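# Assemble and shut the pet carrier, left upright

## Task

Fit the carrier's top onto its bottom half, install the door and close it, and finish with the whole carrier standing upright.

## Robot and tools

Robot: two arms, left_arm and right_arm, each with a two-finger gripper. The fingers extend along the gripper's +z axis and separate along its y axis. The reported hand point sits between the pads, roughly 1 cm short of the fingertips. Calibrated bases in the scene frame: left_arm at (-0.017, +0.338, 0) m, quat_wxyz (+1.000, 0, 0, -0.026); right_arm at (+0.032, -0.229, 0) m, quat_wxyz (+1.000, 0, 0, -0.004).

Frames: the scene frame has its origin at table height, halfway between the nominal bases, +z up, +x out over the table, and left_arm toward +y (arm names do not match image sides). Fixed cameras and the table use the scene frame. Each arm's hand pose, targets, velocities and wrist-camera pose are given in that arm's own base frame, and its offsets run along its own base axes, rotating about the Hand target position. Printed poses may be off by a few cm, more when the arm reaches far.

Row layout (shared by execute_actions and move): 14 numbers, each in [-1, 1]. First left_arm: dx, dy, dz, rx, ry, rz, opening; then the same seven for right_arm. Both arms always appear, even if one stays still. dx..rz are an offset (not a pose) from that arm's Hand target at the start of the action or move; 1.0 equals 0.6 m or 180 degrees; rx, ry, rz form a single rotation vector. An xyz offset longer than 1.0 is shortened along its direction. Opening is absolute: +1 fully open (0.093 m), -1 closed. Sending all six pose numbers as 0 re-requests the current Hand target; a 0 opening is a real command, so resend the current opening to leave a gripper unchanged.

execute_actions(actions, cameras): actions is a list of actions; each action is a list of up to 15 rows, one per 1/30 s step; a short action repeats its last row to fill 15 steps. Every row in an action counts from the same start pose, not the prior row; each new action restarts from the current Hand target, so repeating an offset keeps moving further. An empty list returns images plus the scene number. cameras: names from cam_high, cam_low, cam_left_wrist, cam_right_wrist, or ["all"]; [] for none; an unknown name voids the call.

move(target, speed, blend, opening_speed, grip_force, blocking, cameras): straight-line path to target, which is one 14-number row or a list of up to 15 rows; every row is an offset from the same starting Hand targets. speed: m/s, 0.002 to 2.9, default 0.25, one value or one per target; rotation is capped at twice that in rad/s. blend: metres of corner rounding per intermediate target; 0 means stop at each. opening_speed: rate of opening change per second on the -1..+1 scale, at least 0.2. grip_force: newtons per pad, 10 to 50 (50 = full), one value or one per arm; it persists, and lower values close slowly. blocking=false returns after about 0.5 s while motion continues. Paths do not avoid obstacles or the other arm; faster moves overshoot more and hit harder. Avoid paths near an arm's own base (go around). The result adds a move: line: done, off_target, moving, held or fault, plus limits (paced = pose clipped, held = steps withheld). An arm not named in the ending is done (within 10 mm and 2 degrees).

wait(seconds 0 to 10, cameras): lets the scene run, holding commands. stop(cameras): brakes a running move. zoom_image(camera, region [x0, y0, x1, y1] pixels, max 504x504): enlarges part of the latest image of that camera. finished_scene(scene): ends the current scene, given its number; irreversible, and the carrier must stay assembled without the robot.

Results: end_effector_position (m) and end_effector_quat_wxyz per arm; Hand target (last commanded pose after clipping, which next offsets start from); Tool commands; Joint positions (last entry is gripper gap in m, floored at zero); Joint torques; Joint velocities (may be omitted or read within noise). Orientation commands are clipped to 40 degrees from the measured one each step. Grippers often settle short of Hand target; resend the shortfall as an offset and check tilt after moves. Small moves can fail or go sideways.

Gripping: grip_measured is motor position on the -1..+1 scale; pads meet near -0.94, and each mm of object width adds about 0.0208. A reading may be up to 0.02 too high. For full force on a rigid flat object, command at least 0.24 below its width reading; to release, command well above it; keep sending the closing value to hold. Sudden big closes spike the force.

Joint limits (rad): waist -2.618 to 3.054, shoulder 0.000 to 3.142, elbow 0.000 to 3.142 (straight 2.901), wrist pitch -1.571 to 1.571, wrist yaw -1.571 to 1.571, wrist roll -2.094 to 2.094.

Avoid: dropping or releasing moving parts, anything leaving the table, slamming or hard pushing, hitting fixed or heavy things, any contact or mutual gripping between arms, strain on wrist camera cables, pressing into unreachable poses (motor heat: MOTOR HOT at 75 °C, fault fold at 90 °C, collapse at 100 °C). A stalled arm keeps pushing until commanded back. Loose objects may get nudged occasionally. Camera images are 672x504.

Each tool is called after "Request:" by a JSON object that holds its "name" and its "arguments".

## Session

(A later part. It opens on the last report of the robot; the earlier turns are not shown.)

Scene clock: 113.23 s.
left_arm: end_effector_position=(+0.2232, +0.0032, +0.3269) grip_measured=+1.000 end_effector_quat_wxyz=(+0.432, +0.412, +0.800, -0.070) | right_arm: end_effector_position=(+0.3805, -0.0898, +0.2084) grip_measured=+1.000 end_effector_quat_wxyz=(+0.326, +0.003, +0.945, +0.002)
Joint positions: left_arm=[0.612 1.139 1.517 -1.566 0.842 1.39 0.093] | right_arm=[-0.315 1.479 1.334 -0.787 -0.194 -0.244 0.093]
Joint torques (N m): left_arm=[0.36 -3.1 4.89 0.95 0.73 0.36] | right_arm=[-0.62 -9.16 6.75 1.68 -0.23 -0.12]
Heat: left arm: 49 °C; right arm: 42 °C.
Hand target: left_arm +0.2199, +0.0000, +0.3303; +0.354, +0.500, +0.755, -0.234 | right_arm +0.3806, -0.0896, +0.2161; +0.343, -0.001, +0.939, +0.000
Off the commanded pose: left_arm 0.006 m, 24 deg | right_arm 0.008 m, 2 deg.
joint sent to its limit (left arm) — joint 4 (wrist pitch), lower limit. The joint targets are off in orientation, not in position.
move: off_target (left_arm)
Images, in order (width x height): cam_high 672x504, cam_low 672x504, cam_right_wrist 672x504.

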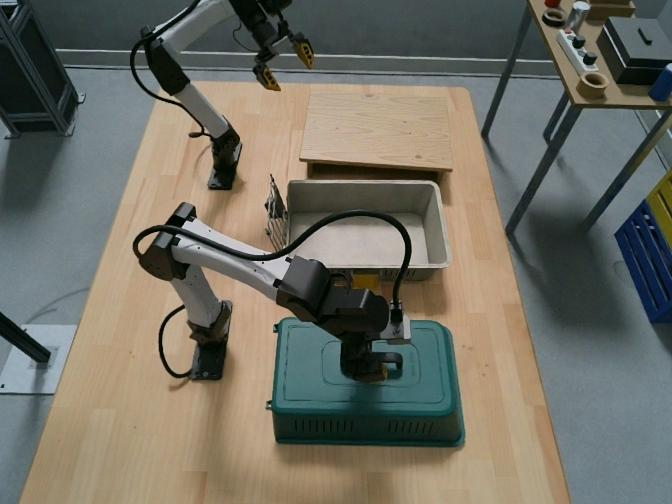

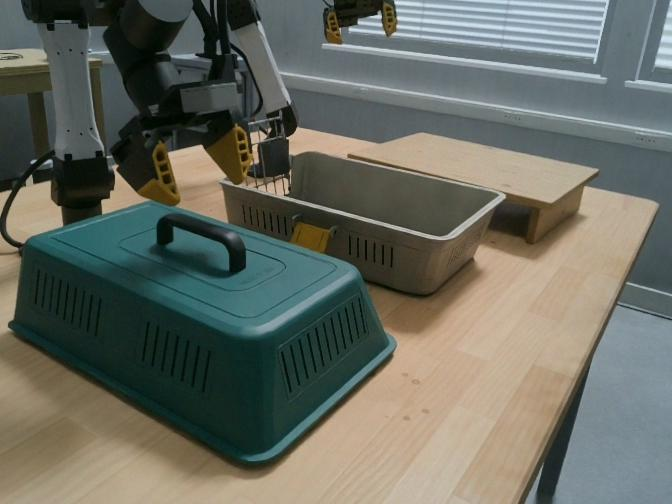

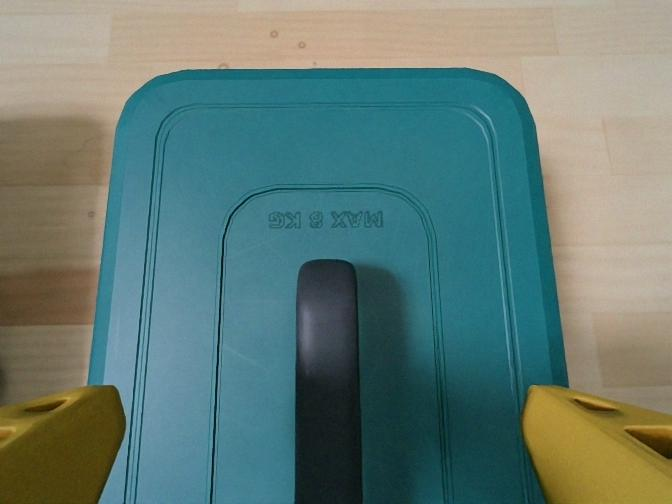

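Request:
{"name": "move", "arguments": {"target": [0,0,0,0,0,0,1,0.03,-0.002,-0.07,0,0,0,1], "cameras": ["cam_right_wrist","cam_high","cam_low"]}}

Request:
{"name": "zoom_image", "arguments": {"camera": "cam_low", "region": [80, 120, 330, 300]}}

Scene clock: 116.40 s.
left_arm: end_effector_position=(+0.2232, +0.0032, +0.3269) grip_measured=+1.000 end_effector_quat_wxyz=(+0.432, +0.412, +0.800, -0.070) | right_arm: end_effector_position=(+0.3952, -0.0924, +0.1748) grip_measured=+1.000 end_effector_quat_wxyz=(+0.337, -0.001, +0.942, -0.001)
Joint positions: left_arm=[0.612 1.139 1.517 -1.566 0.842 1.39 0.093] | right_arm=[-0.31 1.515 1.22 -0.613 -0.194 -0.244 0.093]
Joint torques (N m): left_arm=[0.49 -3.15 5.04 0.96 0.74 0.38] | right_arm=[0.25 -7.01 7.16 1.73 -0.14 0]
Heat: left arm: 49 °C; right arm: 42 °C.
Hand target: left_arm +0.2199, +0.0000, +0.3303; +0.354, +0.500, +0.755, -0.234 | right_arm +0.3986, -0.0908, +0.1741; +0.343, -0.001, +0.939, +0.001
Off the commanded pose: left_arm 0.006 m, 24 deg | right_arm 0.004 m, 1 deg.
joint sent to its limit (left arm) — joint 4 (wrist pitch), lower limit. The joint targets are off in orientation, not in position.
move: off_target (left_arm)
Images, in order (width x height): cam_high 672x504, cam_low 672x504, cam_right_wrist 672x504.

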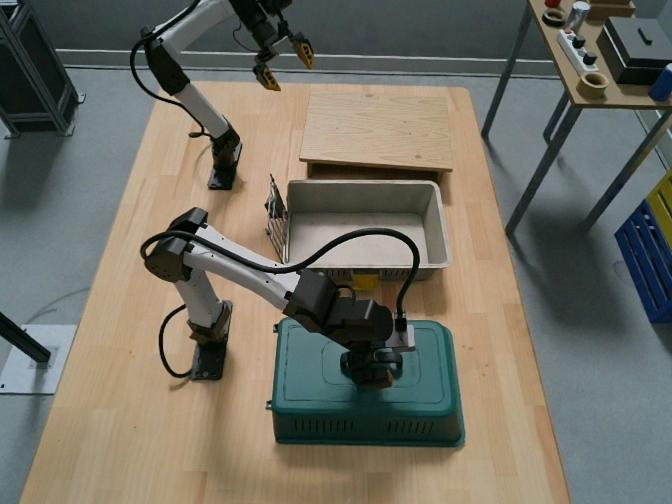

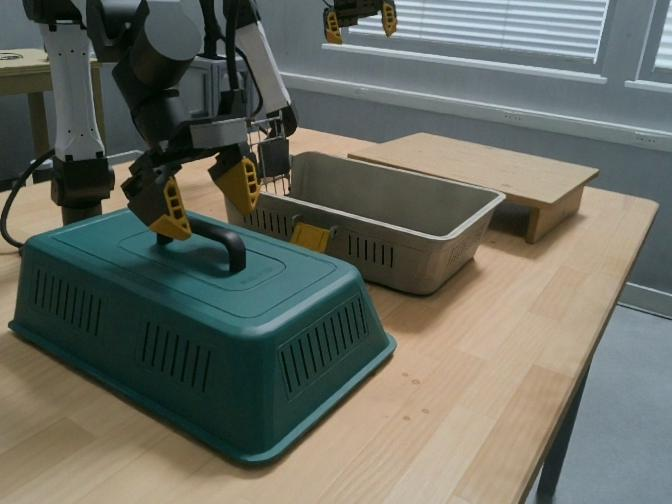

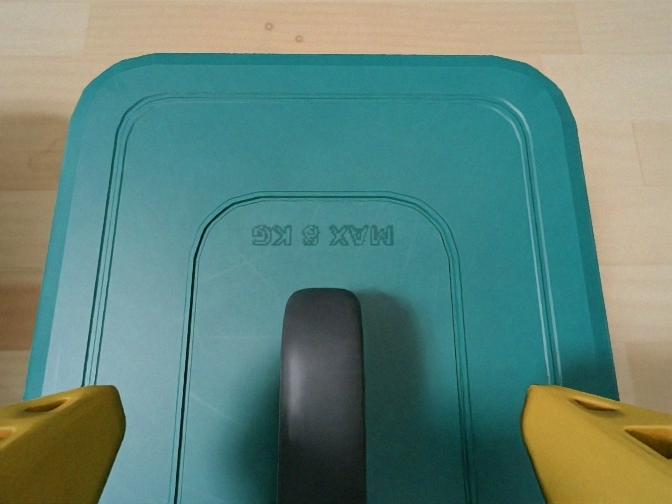

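Scaled by 2.016 from the camera's 672x504 image, which has a finer 960x720 frame.

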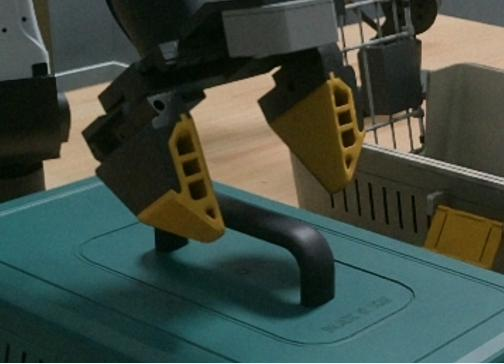

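Request:
{"name": "move", "arguments": {"target": [0,0,0,0,0,0,1,0.03,0.002,-0.022,0,0,0,1], "cameras": ["cam_right_wrist","cam_low"]}}

Request:
{"name": "zoom_image", "arguments": {"camera": "cam_low", "region": [80, 120, 330, 300]}}

Scene clock: 120.23 s.
left_arm: end_effector_position=(+0.2232, +0.0032, +0.3269) grip_measured=+1.000 end_effector_quat_wxyz=(+0.432, +0.412, +0.800, -0.070) | right_arm: end_effector_position=(+0.4106, -0.0889, +0.1574) grip_measured=+1.000 end_effector_quat_wxyz=(+0.332, -0.004, +0.943, +0.004)
Joint positions: left_arm=[0.612 1.139 1.517 -1.566 0.842 1.39 0.093] | right_arm=[-0.288 1.581 1.22 -0.555 -0.189 -0.233 0.093]
Joint torques (N m): left_arm=[0.32 -3.1 4.94 0.95 0.68 0.28] | right_arm=[0.13 -7.41 8.38 1.72 -0.08 0.04]
Heat: left arm: 49 °C; right arm: 43 °C.
Hand target: left_arm +0.2199, +0.0000, +0.3303; +0.354, +0.500, +0.755, -0.234 | right_arm +0.4165, -0.0897, +0.1609; +0.343, -0.001, +0.939, +0.000
Off the commanded pose: left_arm 0.006 m, 24 deg | right_arm 0.007 m, 1 deg.
joint sent to its limit (left arm) — joint 4 (wrist pitch), lower limit. The joint targets are off in orientation, not in position.
move: off_target (left_arm)
Images, in order (width x height): cam_low 672x504, cam_right_wrist 672x504.

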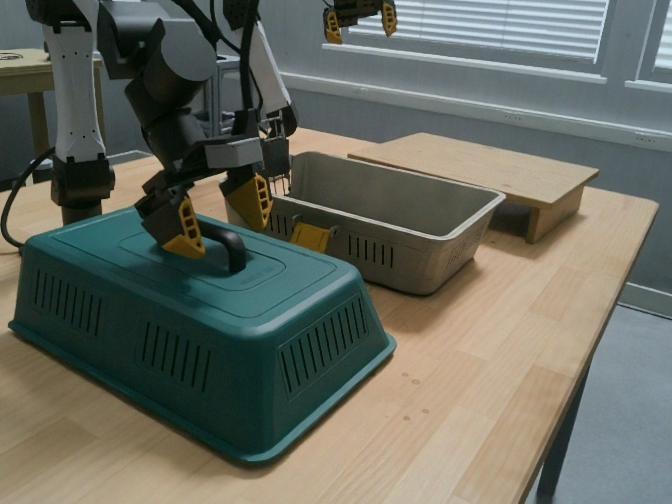

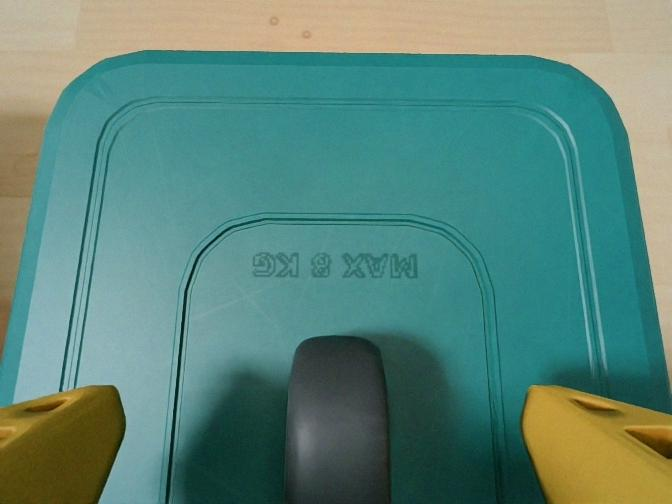

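Scaled by 2.016 from the camera's 672x504 image, which has a finer 960x720 frame.

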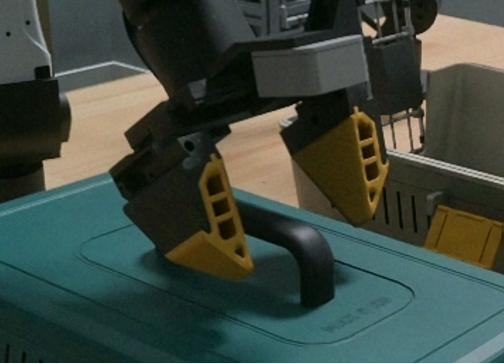

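Request:
{"name": "move", "arguments": {"target": [0,0,0,0,0,0,1,0,-0.005,0,0,0,0,-1], "opening_speed": 1, "cameras": ["cam_right_wrist","cam_low"]}}

Scene clock: 124.17 s.
left_arm: end_effector_position=(+0.2232, +0.0032, +0.3269) grip_measured=+1.000 end_effector_quat_wxyz=(+0.432, +0.412, +0.800, -0.070) | right_arm: end_effector_position=(+0.4109, -0.0895, +0.1576) grip_measured=-0.601 end_effector_quat_wxyz=(+0.333, -0.003, +0.943, +0.003)
Joint positions: left_arm=[0.612 1.139 1.517 -1.566 0.842 1.39 0.093] | right_arm=[-0.289 1.581 1.22 -0.553 -0.187 -0.232 0.016]
Joint torques (N m): left_arm=[0.43 -3.18 4.89 0.94 0.69 0.36] | right_arm=[-0.65 -7.05 8.75 1.69 -0.14 -0.03]
Heat: left arm: 49 °C; right arm: 44 °C.
Hand target: left_arm +0.2199, +0.0000, +0.3303; +0.354, +0.500, +0.755, -0.234 | right_arm +0.4165, -0.0927, +0.1609; +0.343, -0.001, +0.939, +0.001
Off the commanded pose: left_arm 0.006 m, 24 deg | right_arm 0.007 m, 1 deg.
joint sent to its limit (left arm) — joint 4 (wrist pitch), lower limit. The joint targets are off in orientation, not in position.
move: off_target (left_arm)
Images, in order (width x height): cam_low 672x504, cam_right_wrist 672x504.

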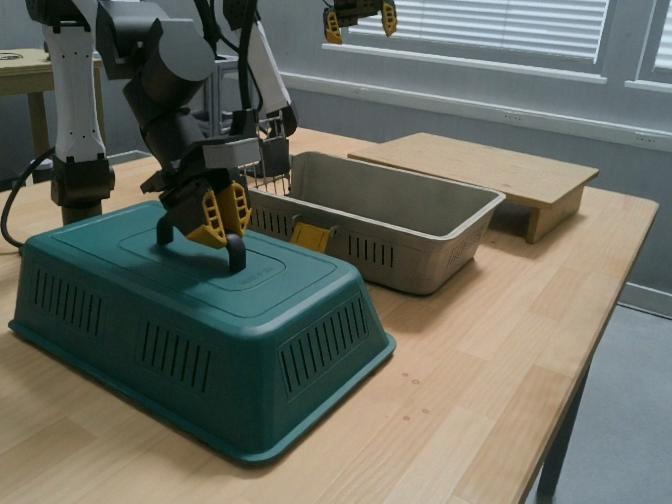

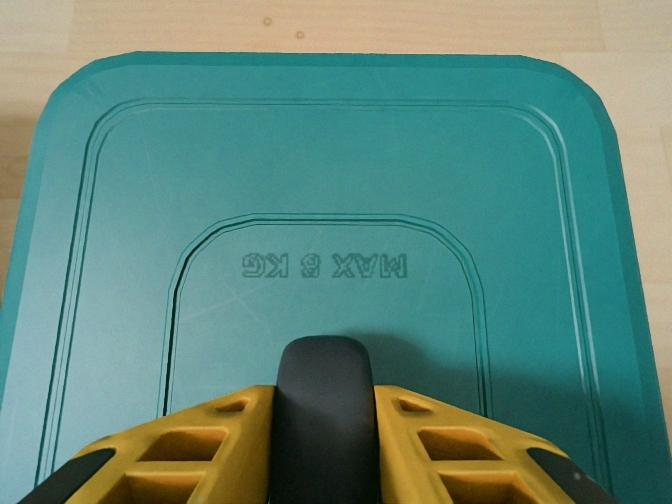

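Request:
{"name": "move", "arguments": {"target": [-0.133,-0.233,-0.133,0,0,0.122,1,0,0,0,0,0,0,0.2], "cameras": ["cam_left_wrist","cam_high"]}}

Request:
{"name": "zoom_image", "arguments": {"camera": "cam_left_wrist", "region": [150, 150, 600, 500]}}

Scene clock: 136.70 s.
left_arm: end_effector_position=(+0.1349, -0.1363, +0.2427) grip_measured=+1.000 end_effector_quat_wxyz=(+0.379, +0.355, +0.840, -0.159) | right_arm: end_effector_position=(+0.4109, -0.0895, +0.1577) grip_measured=+0.197 end_effector_quat_wxyz=(+0.333, -0.003, +0.943, +0.002)
Joint positions: left_arm=[-0.775 0.596 0.952 -1.08 0.018 0.018 0.093] | right_arm=[-0.289 1.581 1.22 -0.553 -0.187 -0.232 0.055]
Joint torques (N m): left_arm=[-0.28 2.07 7.13 2.2 -0.12 -0.02] | right_arm=[-0.62 -7.1 8.72 1.7 -0.14 -0.02]
Heat: left arm: 49 °C; right arm: 45 °C.
Hand target: left_arm +0.1401, -0.1398, +0.2506; +0.392, +0.347, +0.837, -0.162 | right_arm +0.4165, -0.0927, +0.1610; +0.343, -0.001, +0.939, +0.000
Off the commanded pose: left_arm 0.010 m, 2 deg | right_arm 0.007 m, 1 deg.
move: done
Images, in order (width x height): cam_high 672x504, cam_left_wrist 672x504.

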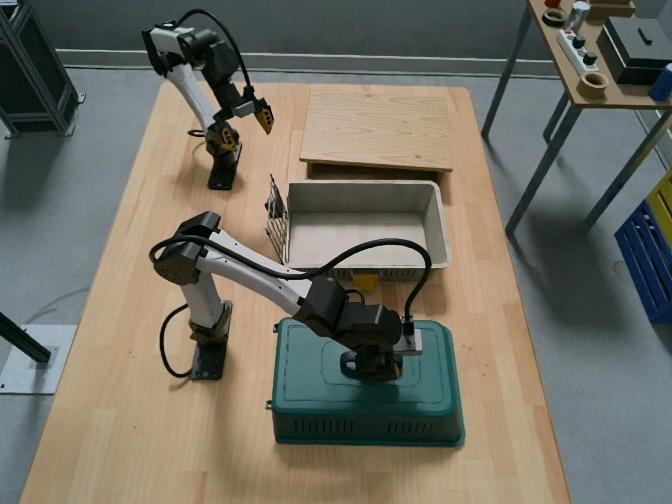

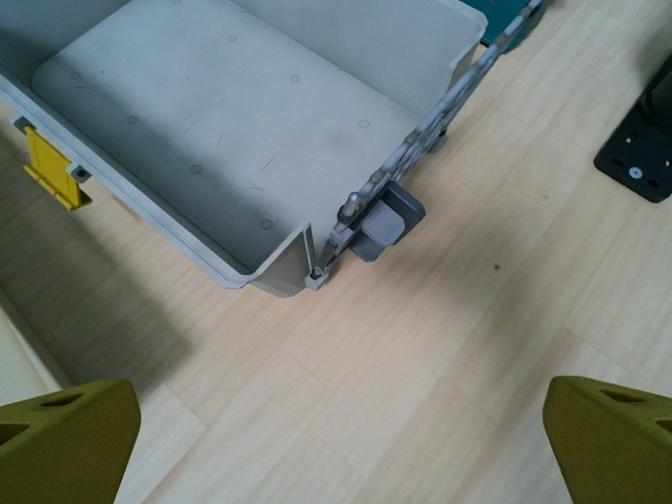

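Scaled by 1.120 from the camera's 672x504 image, which has a finer 960x720 frame.

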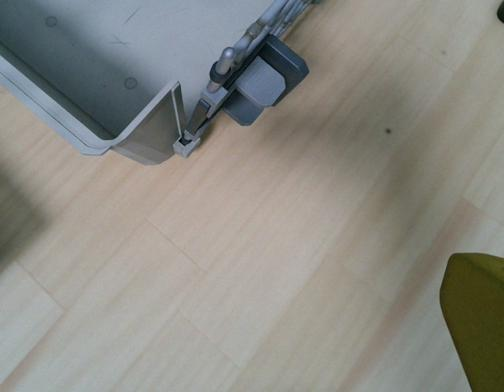

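Request:
{"name": "zoom_image", "arguments": {"camera": "cam_left_wrist", "region": [280, 150, 460, 310]}}

Scaled by 2.800 from the camera's 672x504 image, which has a finer 960x720 frame.

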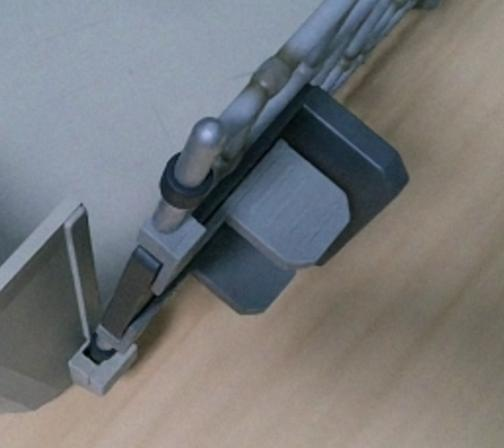

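Request:
{"name": "move", "arguments": {"target": [[0,0,0,0,0,0,1,0,0,0.16,0,0,0,1],[0,0,0,0,0,0,1,-0.078,0.571,0.282,0,0.067,0,1]], "blend": [0.04,0], "cameras": ["cam_right_wrist","cam_high","cam_low"]}}

Scene clock: 159.50 s.
left_arm: end_effector_position=(+0.1350, -0.1362, +0.2427) grip_measured=+1.000 end_effector_quat_wxyz=(+0.379, +0.355, +0.840, -0.159) | right_arm: end_effector_position=(+0.3670, +0.2525, +0.3246) grip_measured=+1.000 end_effector_quat_wxyz=(+0.302, -0.022, +0.952, +0.042)
Joint positions: left_arm=[-0.775 0.596 0.952 -1.08 0.017 0.018 0.093] | right_arm=[0.719 2.047 2.584 -1.562 0.311 0.584 0.093]
Joint torques (N m): left_arm=[-0.35 2.13 7.08 2.21 -0.13 -0.01] | right_arm=[-0.69 -9.61 8.43 1.25 0.3 0.06]
Heat: left arm: 52 °C; right arm: 47 °C.
Hand target: left_arm +0.1401, -0.1398, +0.2506; +0.392, +0.347, +0.837, -0.162 | right_arm +0.3697, +0.2500, +0.3302; +0.242, -0.001, +0.970, +0.001
Off the commanded pose: left_arm 0.010 m, 2 deg | right_arm 0.007 m, 9 deg.
joint sent to its limit (right arm) — joint 4 (wrist pitch), lower limit. The joint targets are off in orientation, not in position.
move: off_target (right_arm)
Images, in order (width x height): cam_high 672x504, cam_low 672x504, cam_right_wrist 672x504.

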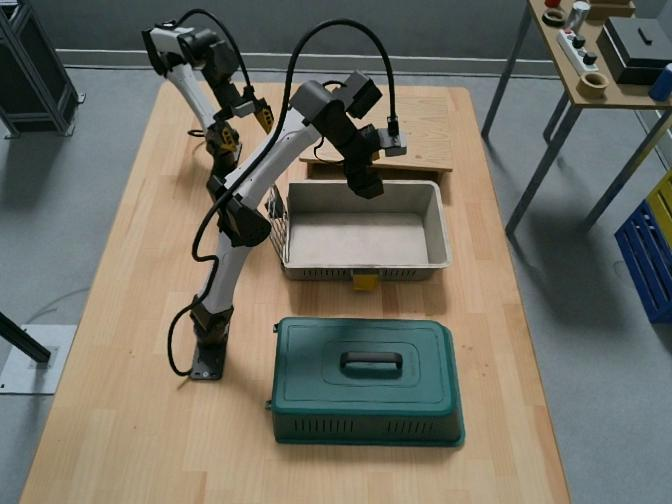

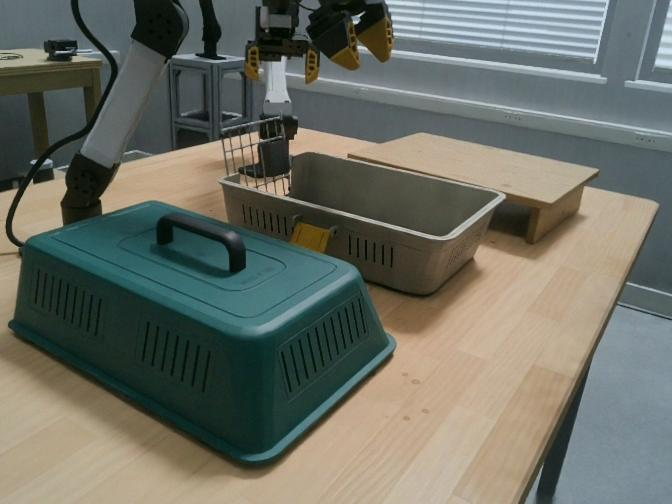

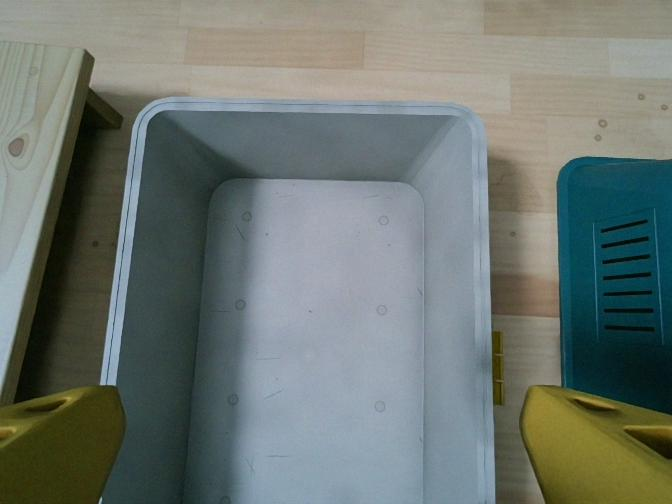

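Request:
{"name": "move", "arguments": {"target": [0,0,0,0,0,0,1,0,0,-0.1,0,0,0,1], "cameras": ["cam_right_wrist"]}}

Scene clock: 165.67 s.
left_arm: end_effector_position=(+0.1350, -0.1362, +0.2427) grip_measured=+1.000 end_effector_quat_wxyz=(+0.379, +0.355, +0.840, -0.159) | right_arm: end_effector_position=(+0.3664, +0.2498, +0.2704) grip_measured=+1.000 end_effector_quat_wxyz=(+0.239, -0.010, +0.971, -0.004)
Joint positions: left_arm=[-0.775 0.596 0.952 -1.08 0.017 0.018 0.093] | right_arm=[0.715 2.075 2.441 -1.563 0.312 0.635 0.093]
Joint torques (N m): left_arm=[-0.29 1.99 7.05 2.21 -0.12 0.02] | right_arm=[-0.69 -11.06 5.65 1.15 0.2 0.06]
Heat: left arm: 52 °C; right arm: 47 °C.
Hand target: left_arm +0.1401, -0.1398, +0.2506; +0.392, +0.347, +0.837, -0.162 | right_arm +0.3697, +0.2500, +0.2703; +0.242, -0.001, +0.970, +0.001
Off the commanded pose: left_arm 0.010 m, 2 deg | right_arm 0.003 m, 1 deg.
move: done
Images, in order (width x height): cam_right_wrist 672x504.

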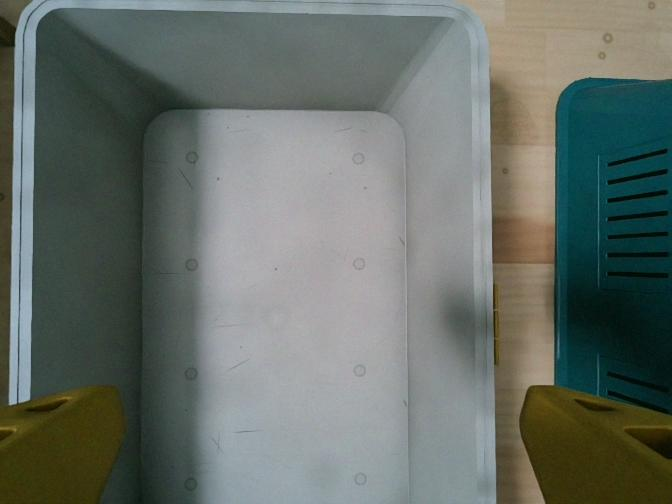

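Request:
{"name": "move", "arguments": {"target": [0,0,0,0,0,0,-1,0.045,-0.567,-0.05,0,-0.067,0,0.2], "cameras": []}}

Request:
{"name": "move", "arguments": {"target": [0.035,-0.16,-0.1,-0.05,-0.065,0.083,-1,0,0,-0.0833,0,0,0,0.2], "cameras": ["all"]}}

Scene clock: 200.63 s.
left_arm: end_effector_position=(+0.1350, -0.1361, +0.2427) grip_measured=-0.981 end_effector_quat_wxyz=(+0.379, +0.355, +0.840, -0.159) | right_arm: end_effector_position=(+0.3923, -0.0914, +0.2438) grip_measured=+0.203 end_effector_quat_wxyz=(+0.340, +0.007, +0.940, -0.003)
Joint positions: left_arm=[-0.775 0.596 0.952 -1.08 0.017 0.017 0] | right_arm=[-0.306 1.517 1.493 -0.874 -0.184 -0.226 0.055]
Joint torques (N m): left_arm=[-0.47 2.14 7.06 2.17 -0.12 -0.03] | right_arm=[-0.14 -6.2 6.89 1.74 -0.22 -0.16]
Heat: left arm: 54 °C; right arm: 43 °C.
Hand target: left_arm +0.1401, -0.1398, +0.2506; +0.392, +0.347, +0.837, -0.162 | right_arm +0.3966, -0.0903, +0.2403; +0.343, -0.001, +0.939, +0.001
Off the commanded pose: left_arm 0.010 m, 2 deg | right_arm 0.006 m, 1 deg.
move: done
No camera images: "cameras" was empty.

Scene clock: 202.47 s.
left_arm: end_effector_position=(+0.1585, -0.2346, +0.1897) grip_measured=-0.981 end_effector_quat_wxyz=(+0.511, +0.234, +0.816, -0.135) | right_arm: end_effector_position=(+0.3946, -0.0920, +0.1873) grip_measured=+0.203 end_effector_quat_wxyz=(+0.332, +0.007, +0.943, +0.000)
Joint positions: left_arm=[-1.391 0.864 0.601 -0.381 -0.743 -0.449 0] | right_arm=[-0.306 1.517 1.278 -0.677 -0.185 -0.227 0.055]
Joint torques (N m): left_arm=[0.13 -0.95 6.37 2.14 -0.42 -0.01] | right_arm=[-0.17 -8.21 6.91 1.71 -0.23 -0.16]
Heat: left arm: 54 °C; right arm: 43 °C.
Hand target: left_arm +0.1610, -0.2358, +0.1905; +0.518, +0.218, +0.815, -0.139 | right_arm +0.3966, -0.0903, +0.1903; +0.343, -0.001, +0.939, +0.001
Off the commanded pose: left_arm 0.003 m, 2 deg | right_arm 0.004 m, 2 deg.
move: done

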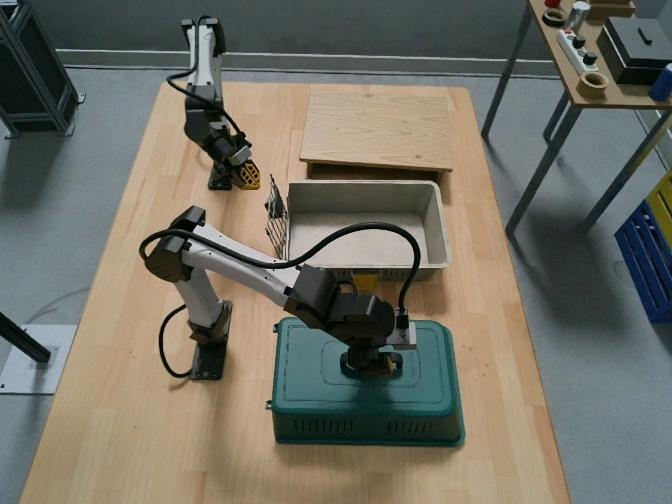

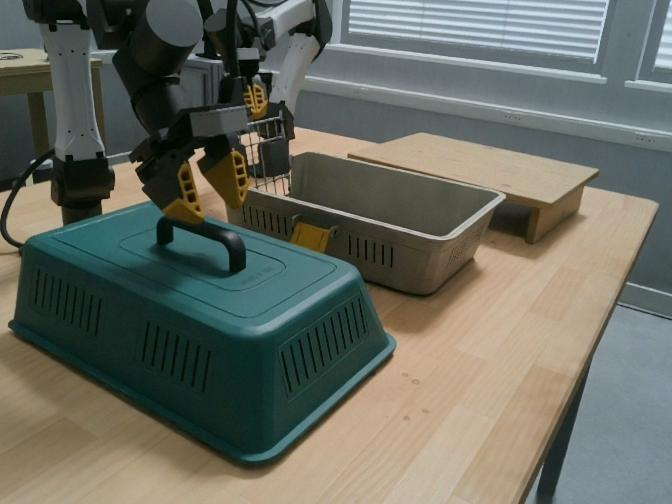

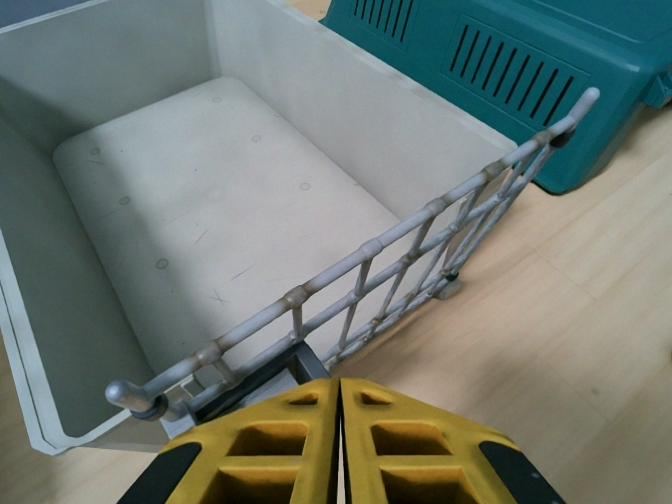

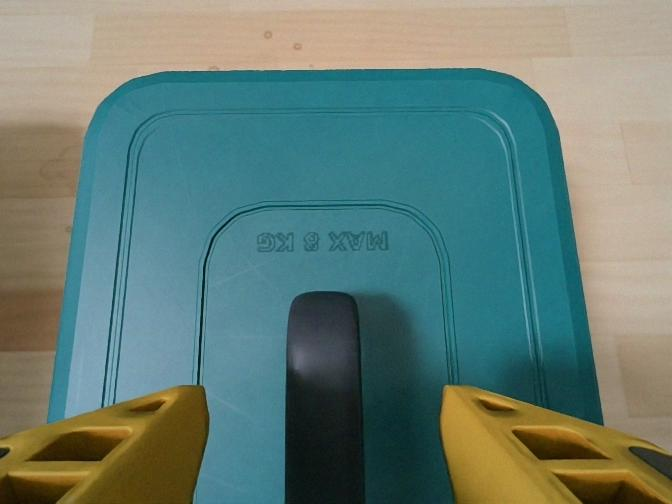

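Request:
{"name": "move", "arguments": {"target": [-0.01,-0.11,-0.03,0,0,0,-1,0.0,0,-0.05,0,0,0,0.2], "cameras": ["cam_left_wrist","cam_right_wrist","cam_low"]}}

Scene clock: 205.60 s.
left_arm: end_effector_position=(+0.1518, -0.2916, +0.1562) grip_measured=-0.981 end_effector_quat_wxyz=(+0.504, +0.245, +0.820, -0.117) | right_arm: end_effector_position=(+0.3942, -0.0919, +0.1598) grip_measured=+0.203 end_effector_quat_wxyz=(+0.335, +0.007, +0.942, -0.001)
Joint positions: left_arm=[-1.469 1.195 0.652 -0.19 -0.806 -0.515 0] | right_arm=[-0.306 1.517 1.165 -0.558 -0.185 -0.228 0.055]
Joint torques (N m): left_arm=[0.05 -3.1 9.65 2.02 -0.53 -0.06] | right_arm=[-0.12 -7.5 6.94 1.72 -0.23 -0.16]
Heat: left arm: 53 °C; right arm: 43 °C.
Hand target: left_arm +0.1551, -0.3018, +0.1725; +0.518, +0.218, +0.815, -0.139 | right_arm +0.3966, -0.0903, +0.1603; +0.343, -0.001, +0.939, +0.000
Off the commanded pose: left_arm 0.020 m, 4 deg | right_arm 0.003 m, 1 deg.
move: off_target (left_arm)
Images, in order (width x height): cam_low 672x504, cam_left_wrist 672x504, cam_right_wrist 672x504.

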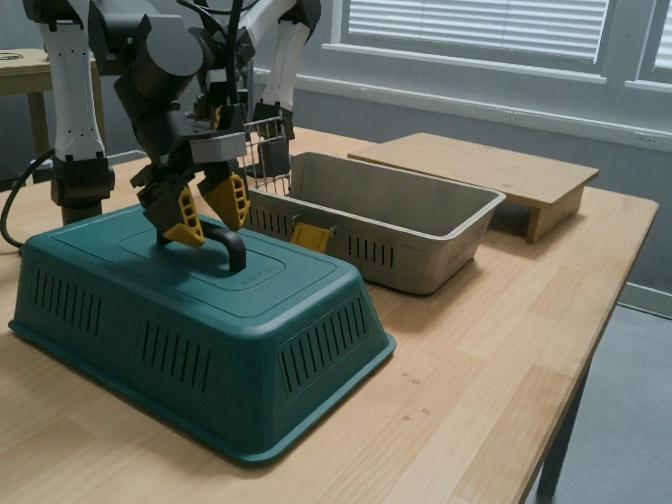

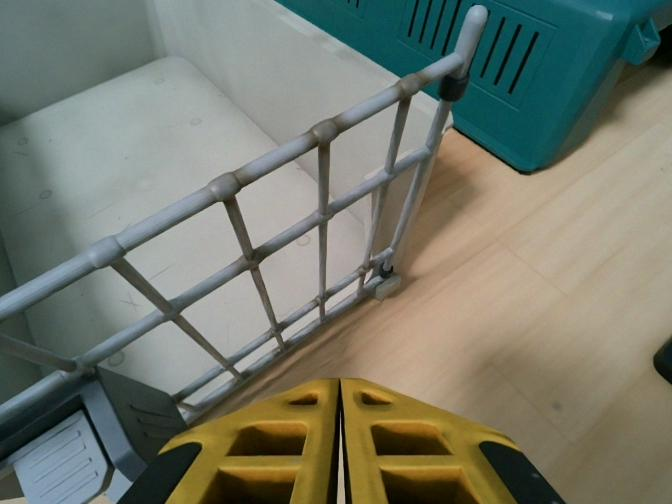

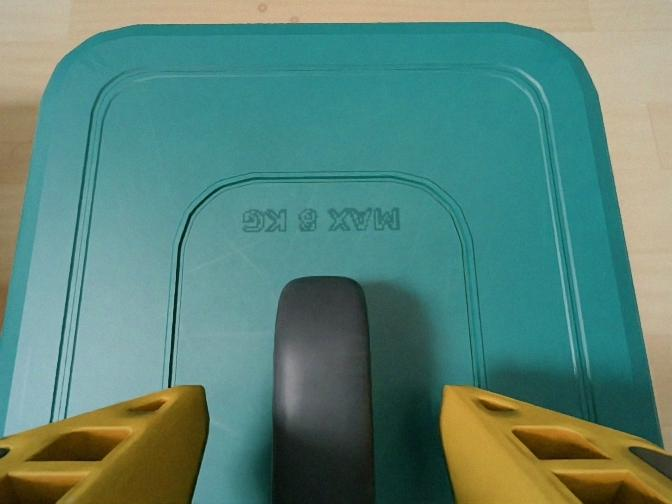

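Request:
{"name": "move", "arguments": {"target": [0.0583,0.0,0.01,0,0,0,-1,0.0,0,0,0,0,0,0.2], "speed": 0.08, "cameras": ["cam_left_wrist","cam_high"]}}

Request:
{"name": "zoom_image", "arguments": {"camera": "cam_high", "region": [230, 150, 330, 290]}}

Scene clock: 209.33 s.
left_arm: end_effector_position=(+0.1859, -0.2900, +0.1628) grip_measured=-0.981 end_effector_quat_wxyz=(+0.508, +0.227, +0.823, -0.119) | right_arm: end_effector_position=(+0.3943, -0.0919, +0.1598) grip_measured=+0.203 end_effector_quat_wxyz=(+0.335, +0.007, +0.942, -0.001)
Joint positions: left_arm=[-1.327 1.204 0.66 -0.105 -0.715 -0.423 0] | right_arm=[-0.306 1.517 1.165 -0.557 -0.185 -0.228 0.055]
Joint torques (N m): left_arm=[0.46 -3.22 9.94 2.15 -0.19 0.25] | right_arm=[-0.12 -7.5 6.91 1.73 -0.23 -0.17]
Heat: left arm: 53 °C; right arm: 44 °C.
Hand target: left_arm +0.1900, -0.3018, +0.1785; +0.518, +0.218, +0.815, -0.139 | right_arm +0.3966, -0.0903, +0.1603; +0.343, -0.001, +0.939, +0.000
Off the commanded pose: left_arm 0.020 m, 3 deg | right_arm 0.003 m, 1 deg.
move: off_target (left_arm)
Images, in order (width x height): cam_high 672x504, cam_left_wrist 672x504.

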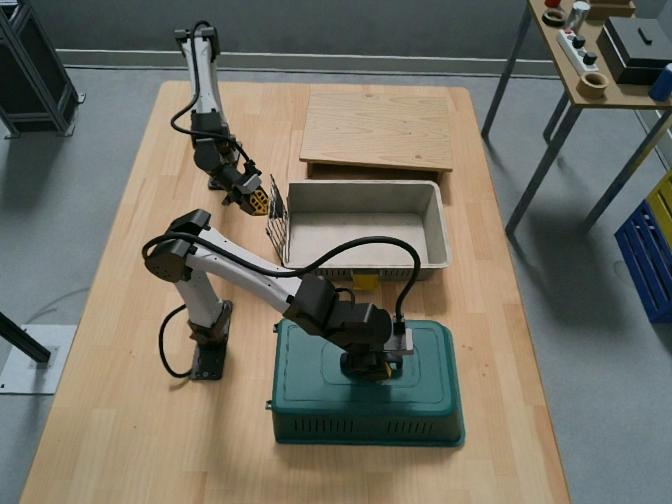

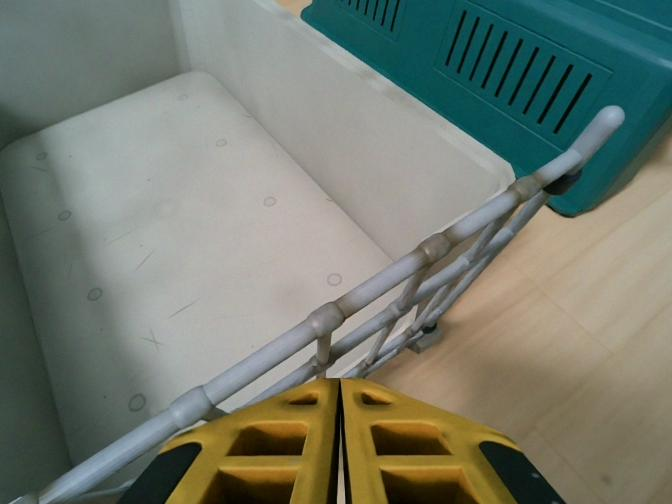

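Scaled by 3.600 from the camera's 672x504 image, which has a finer 960x720 frame.

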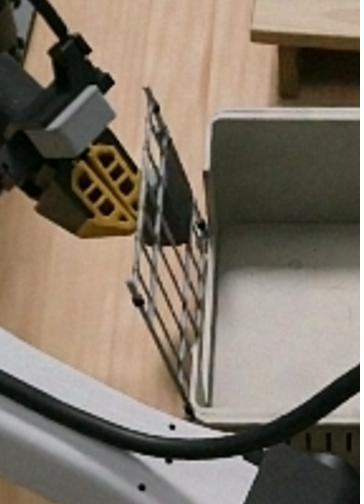

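Request:
{"name": "move", "arguments": {"target": [0.04,0.0,0.0,0,0,0,-1,0.0,0,0,0,0,0,0.2], "speed": 0.06, "cameras": ["cam_left_wrist","cam_high","cam_low"]}}

Request:
{"name": "zoom_image", "arguments": {"camera": "cam_high", "region": [230, 150, 330, 290]}}

Request:
{"name": "zoom_image", "arguments": {"camera": "cam_low", "region": [200, 70, 340, 210]}}

Scene clock: 213.23 s.
left_arm: end_effector_position=(+0.2088, -0.2899, +0.1617) grip_measured=-0.981 end_effector_quat_wxyz=(+0.505, +0.226, +0.825, -0.119) | right_arm: end_effector_position=(+0.3943, -0.0919, +0.1598) grip_measured=+0.203 end_effector_quat_wxyz=(+0.335, +0.007, +0.942, -0.001)
Joint positions: left_arm=[-1.23 1.232 0.666 -0.045 -0.634 -0.356 0] | right_arm=[-0.306 1.517 1.165 -0.557 -0.185 -0.228 0.055]
Joint torques (N m): left_arm=[0.68 -3.43 9.91 2.21 -0.12 0.3] | right_arm=[-0.17 -7.46 6.91 1.73 -0.23 -0.16]
Heat: left arm: 55 °C; right arm: 44 °C.
Hand target: left_arm +0.2141, -0.3017, +0.1785; +0.518, +0.218, +0.815, -0.139 | right_arm +0.3966, -0.0903, +0.1603; +0.343, -0.001, +0.939, +0.000
Off the commanded pose: left_arm 0.021 m, 3 deg | right_arm 0.003 m, 1 deg.
move: off_target (left_arm)
Images, in order (width x height): cam_high 672x504, cam_low 672x504, cam_left_wrist 672x504.

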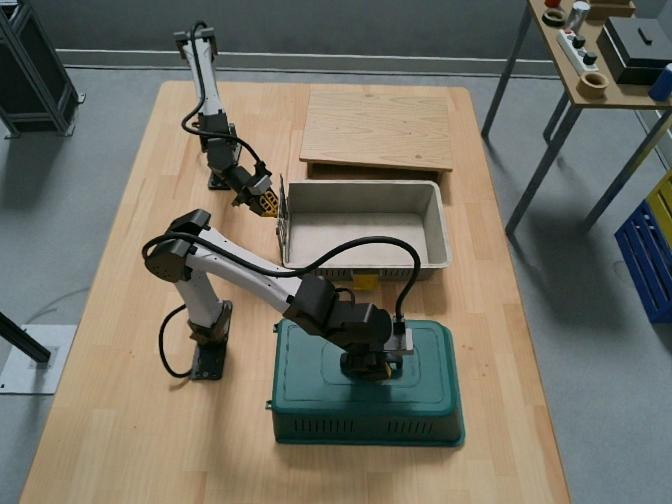

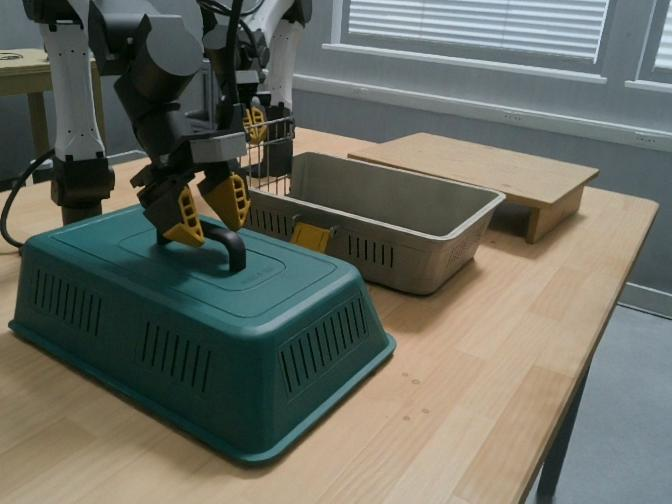

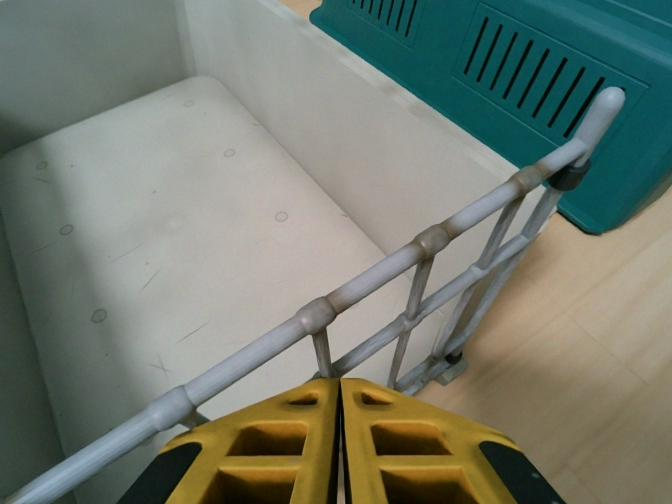

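Scaled by 3.600 from the camera's 672x504 image, which has a finer 960x720 frame.

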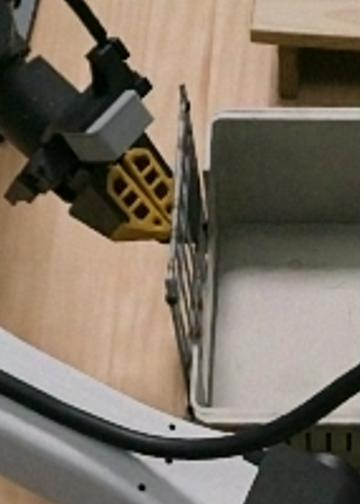

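Scaled by 3.600 from the camera's 672x504 image, which has a finer 960x720 frame.

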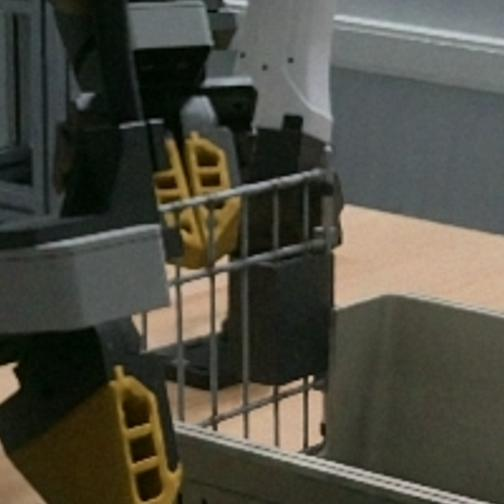

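Request:
{"name": "move", "arguments": {"target": [0,0,0,0,0,0,-1,0.0,0,0,0,0,0,-1], "opening_speed": 1, "cameras": ["cam_right_wrist"]}}

Request:
{"name": "move", "arguments": {"target": [0,0,0,0,0,0,-1,0.0,0,0.1,0,0,0,-1], "speed": 0.1, "cameras": ["all"]}}

Scene clock: 218.07 s.
left_arm: end_effector_position=(+0.2088, -0.2899, +0.1617) grip_measured=-0.981 end_effector_quat_wxyz=(+0.505, +0.226, +0.825, -0.119) | right_arm: end_effector_position=(+0.3944, -0.0916, +0.1599) grip_measured=-0.602 end_effector_quat_wxyz=(+0.335, +0.004, +0.942, -0.001)
Joint positions: left_arm=[-1.23 1.232 0.666 -0.045 -0.633 -0.356 0] | right_arm=[-0.306 1.517 1.165 -0.557 -0.187 -0.233 0.016]
Joint torques (N m): left_arm=[0.53 -3.7 9.99 2.21 -0.11 0.27] | right_arm=[-0.17 -7.5 6.93 1.72 -0.21 -0.11]
Heat: left arm: 56 °C; right arm: 44 °C.
Hand target: left_arm +0.2141, -0.3017, +0.1784; +0.518, +0.218, +0.815, -0.138 | right_arm +0.3966, -0.0903, +0.1603; +0.343, -0.001, +0.939, +0.000
Off the commanded pose: left_arm 0.021 m, 3 deg | right_arm 0.003 m, 1 deg.
move: off_target (left_arm)
Images, in order (width x height): cam_right_wrist 672x504.

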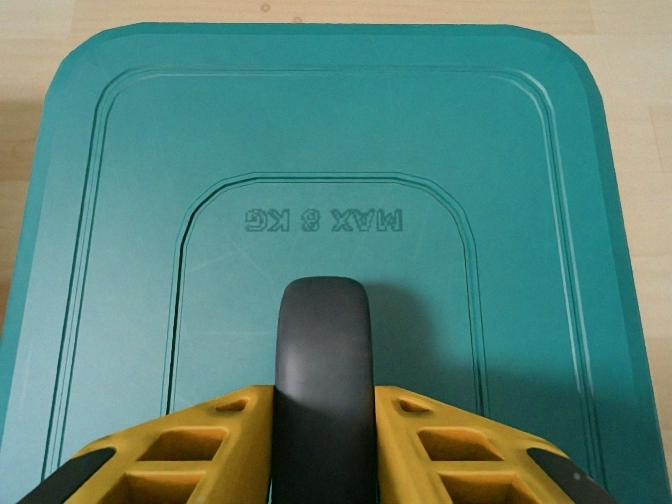

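Scene clock: 219.40 s.
left_arm: end_effector_position=(+0.2088, -0.2899, +0.1617) grip_measured=-0.981 end_effector_quat_wxyz=(+0.505, +0.226, +0.825, -0.119) | right_arm: end_effector_position=(+0.3806, -0.0872, +0.1920) grip_measured=-0.612 end_effector_quat_wxyz=(+0.299, +0.007, +0.954, +0.010)
Joint positions: left_arm=[-1.23 1.232 0.666 -0.045 -0.633 -0.356 0] | right_arm=[-0.306 1.517 1.337 -0.809 -0.187 -0.234 0.016]
Joint torques (N m): left_arm=[0.7 -3.41 9.89 2.25 -0.15 0.28] | right_arm=[-0.17 -8.14 12.6 1.71 -0.21 -0.11]
Heat: left arm: 56 °C; right arm: 44 °C.
Hand target: left_arm +0.2141, -0.3017, +0.1784; +0.518, +0.218, +0.815, -0.138 | right_arm +0.3966, -0.0903, +0.2202; +0.343, -0.001, +0.939, +0.000
Off the commanded pose: left_arm 0.021 m, 3 deg | right_arm 0.033 m, 6 deg.
move: off_target (left_arm, right_arm)

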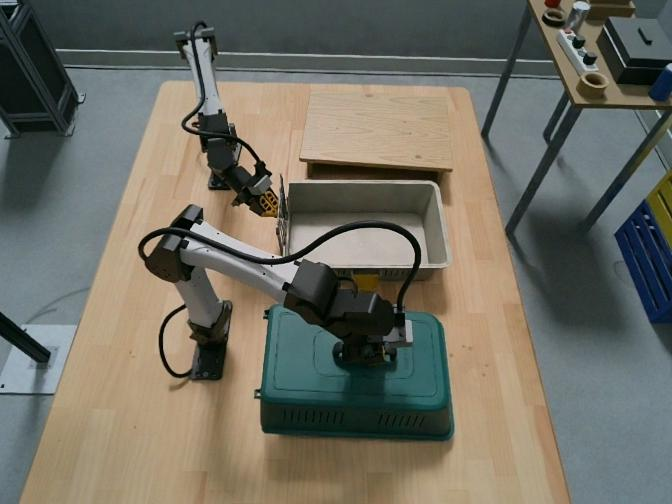

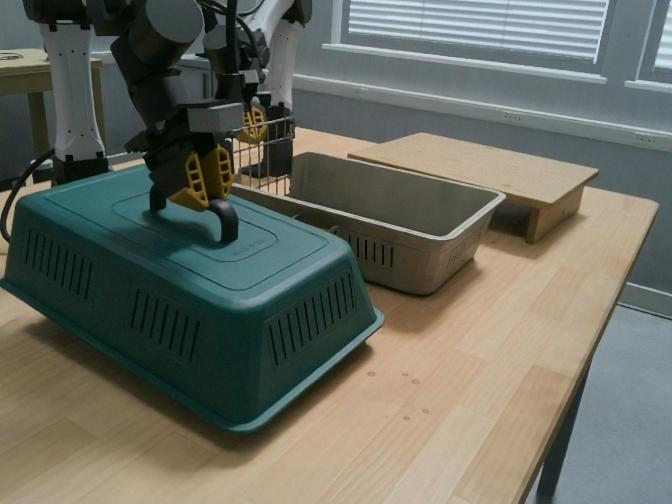

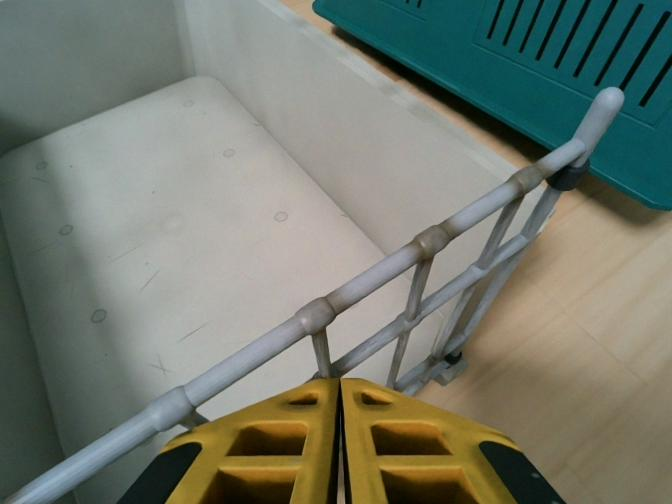

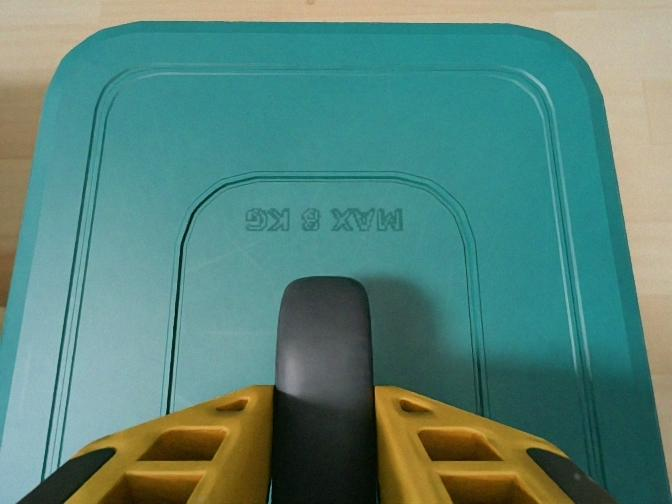

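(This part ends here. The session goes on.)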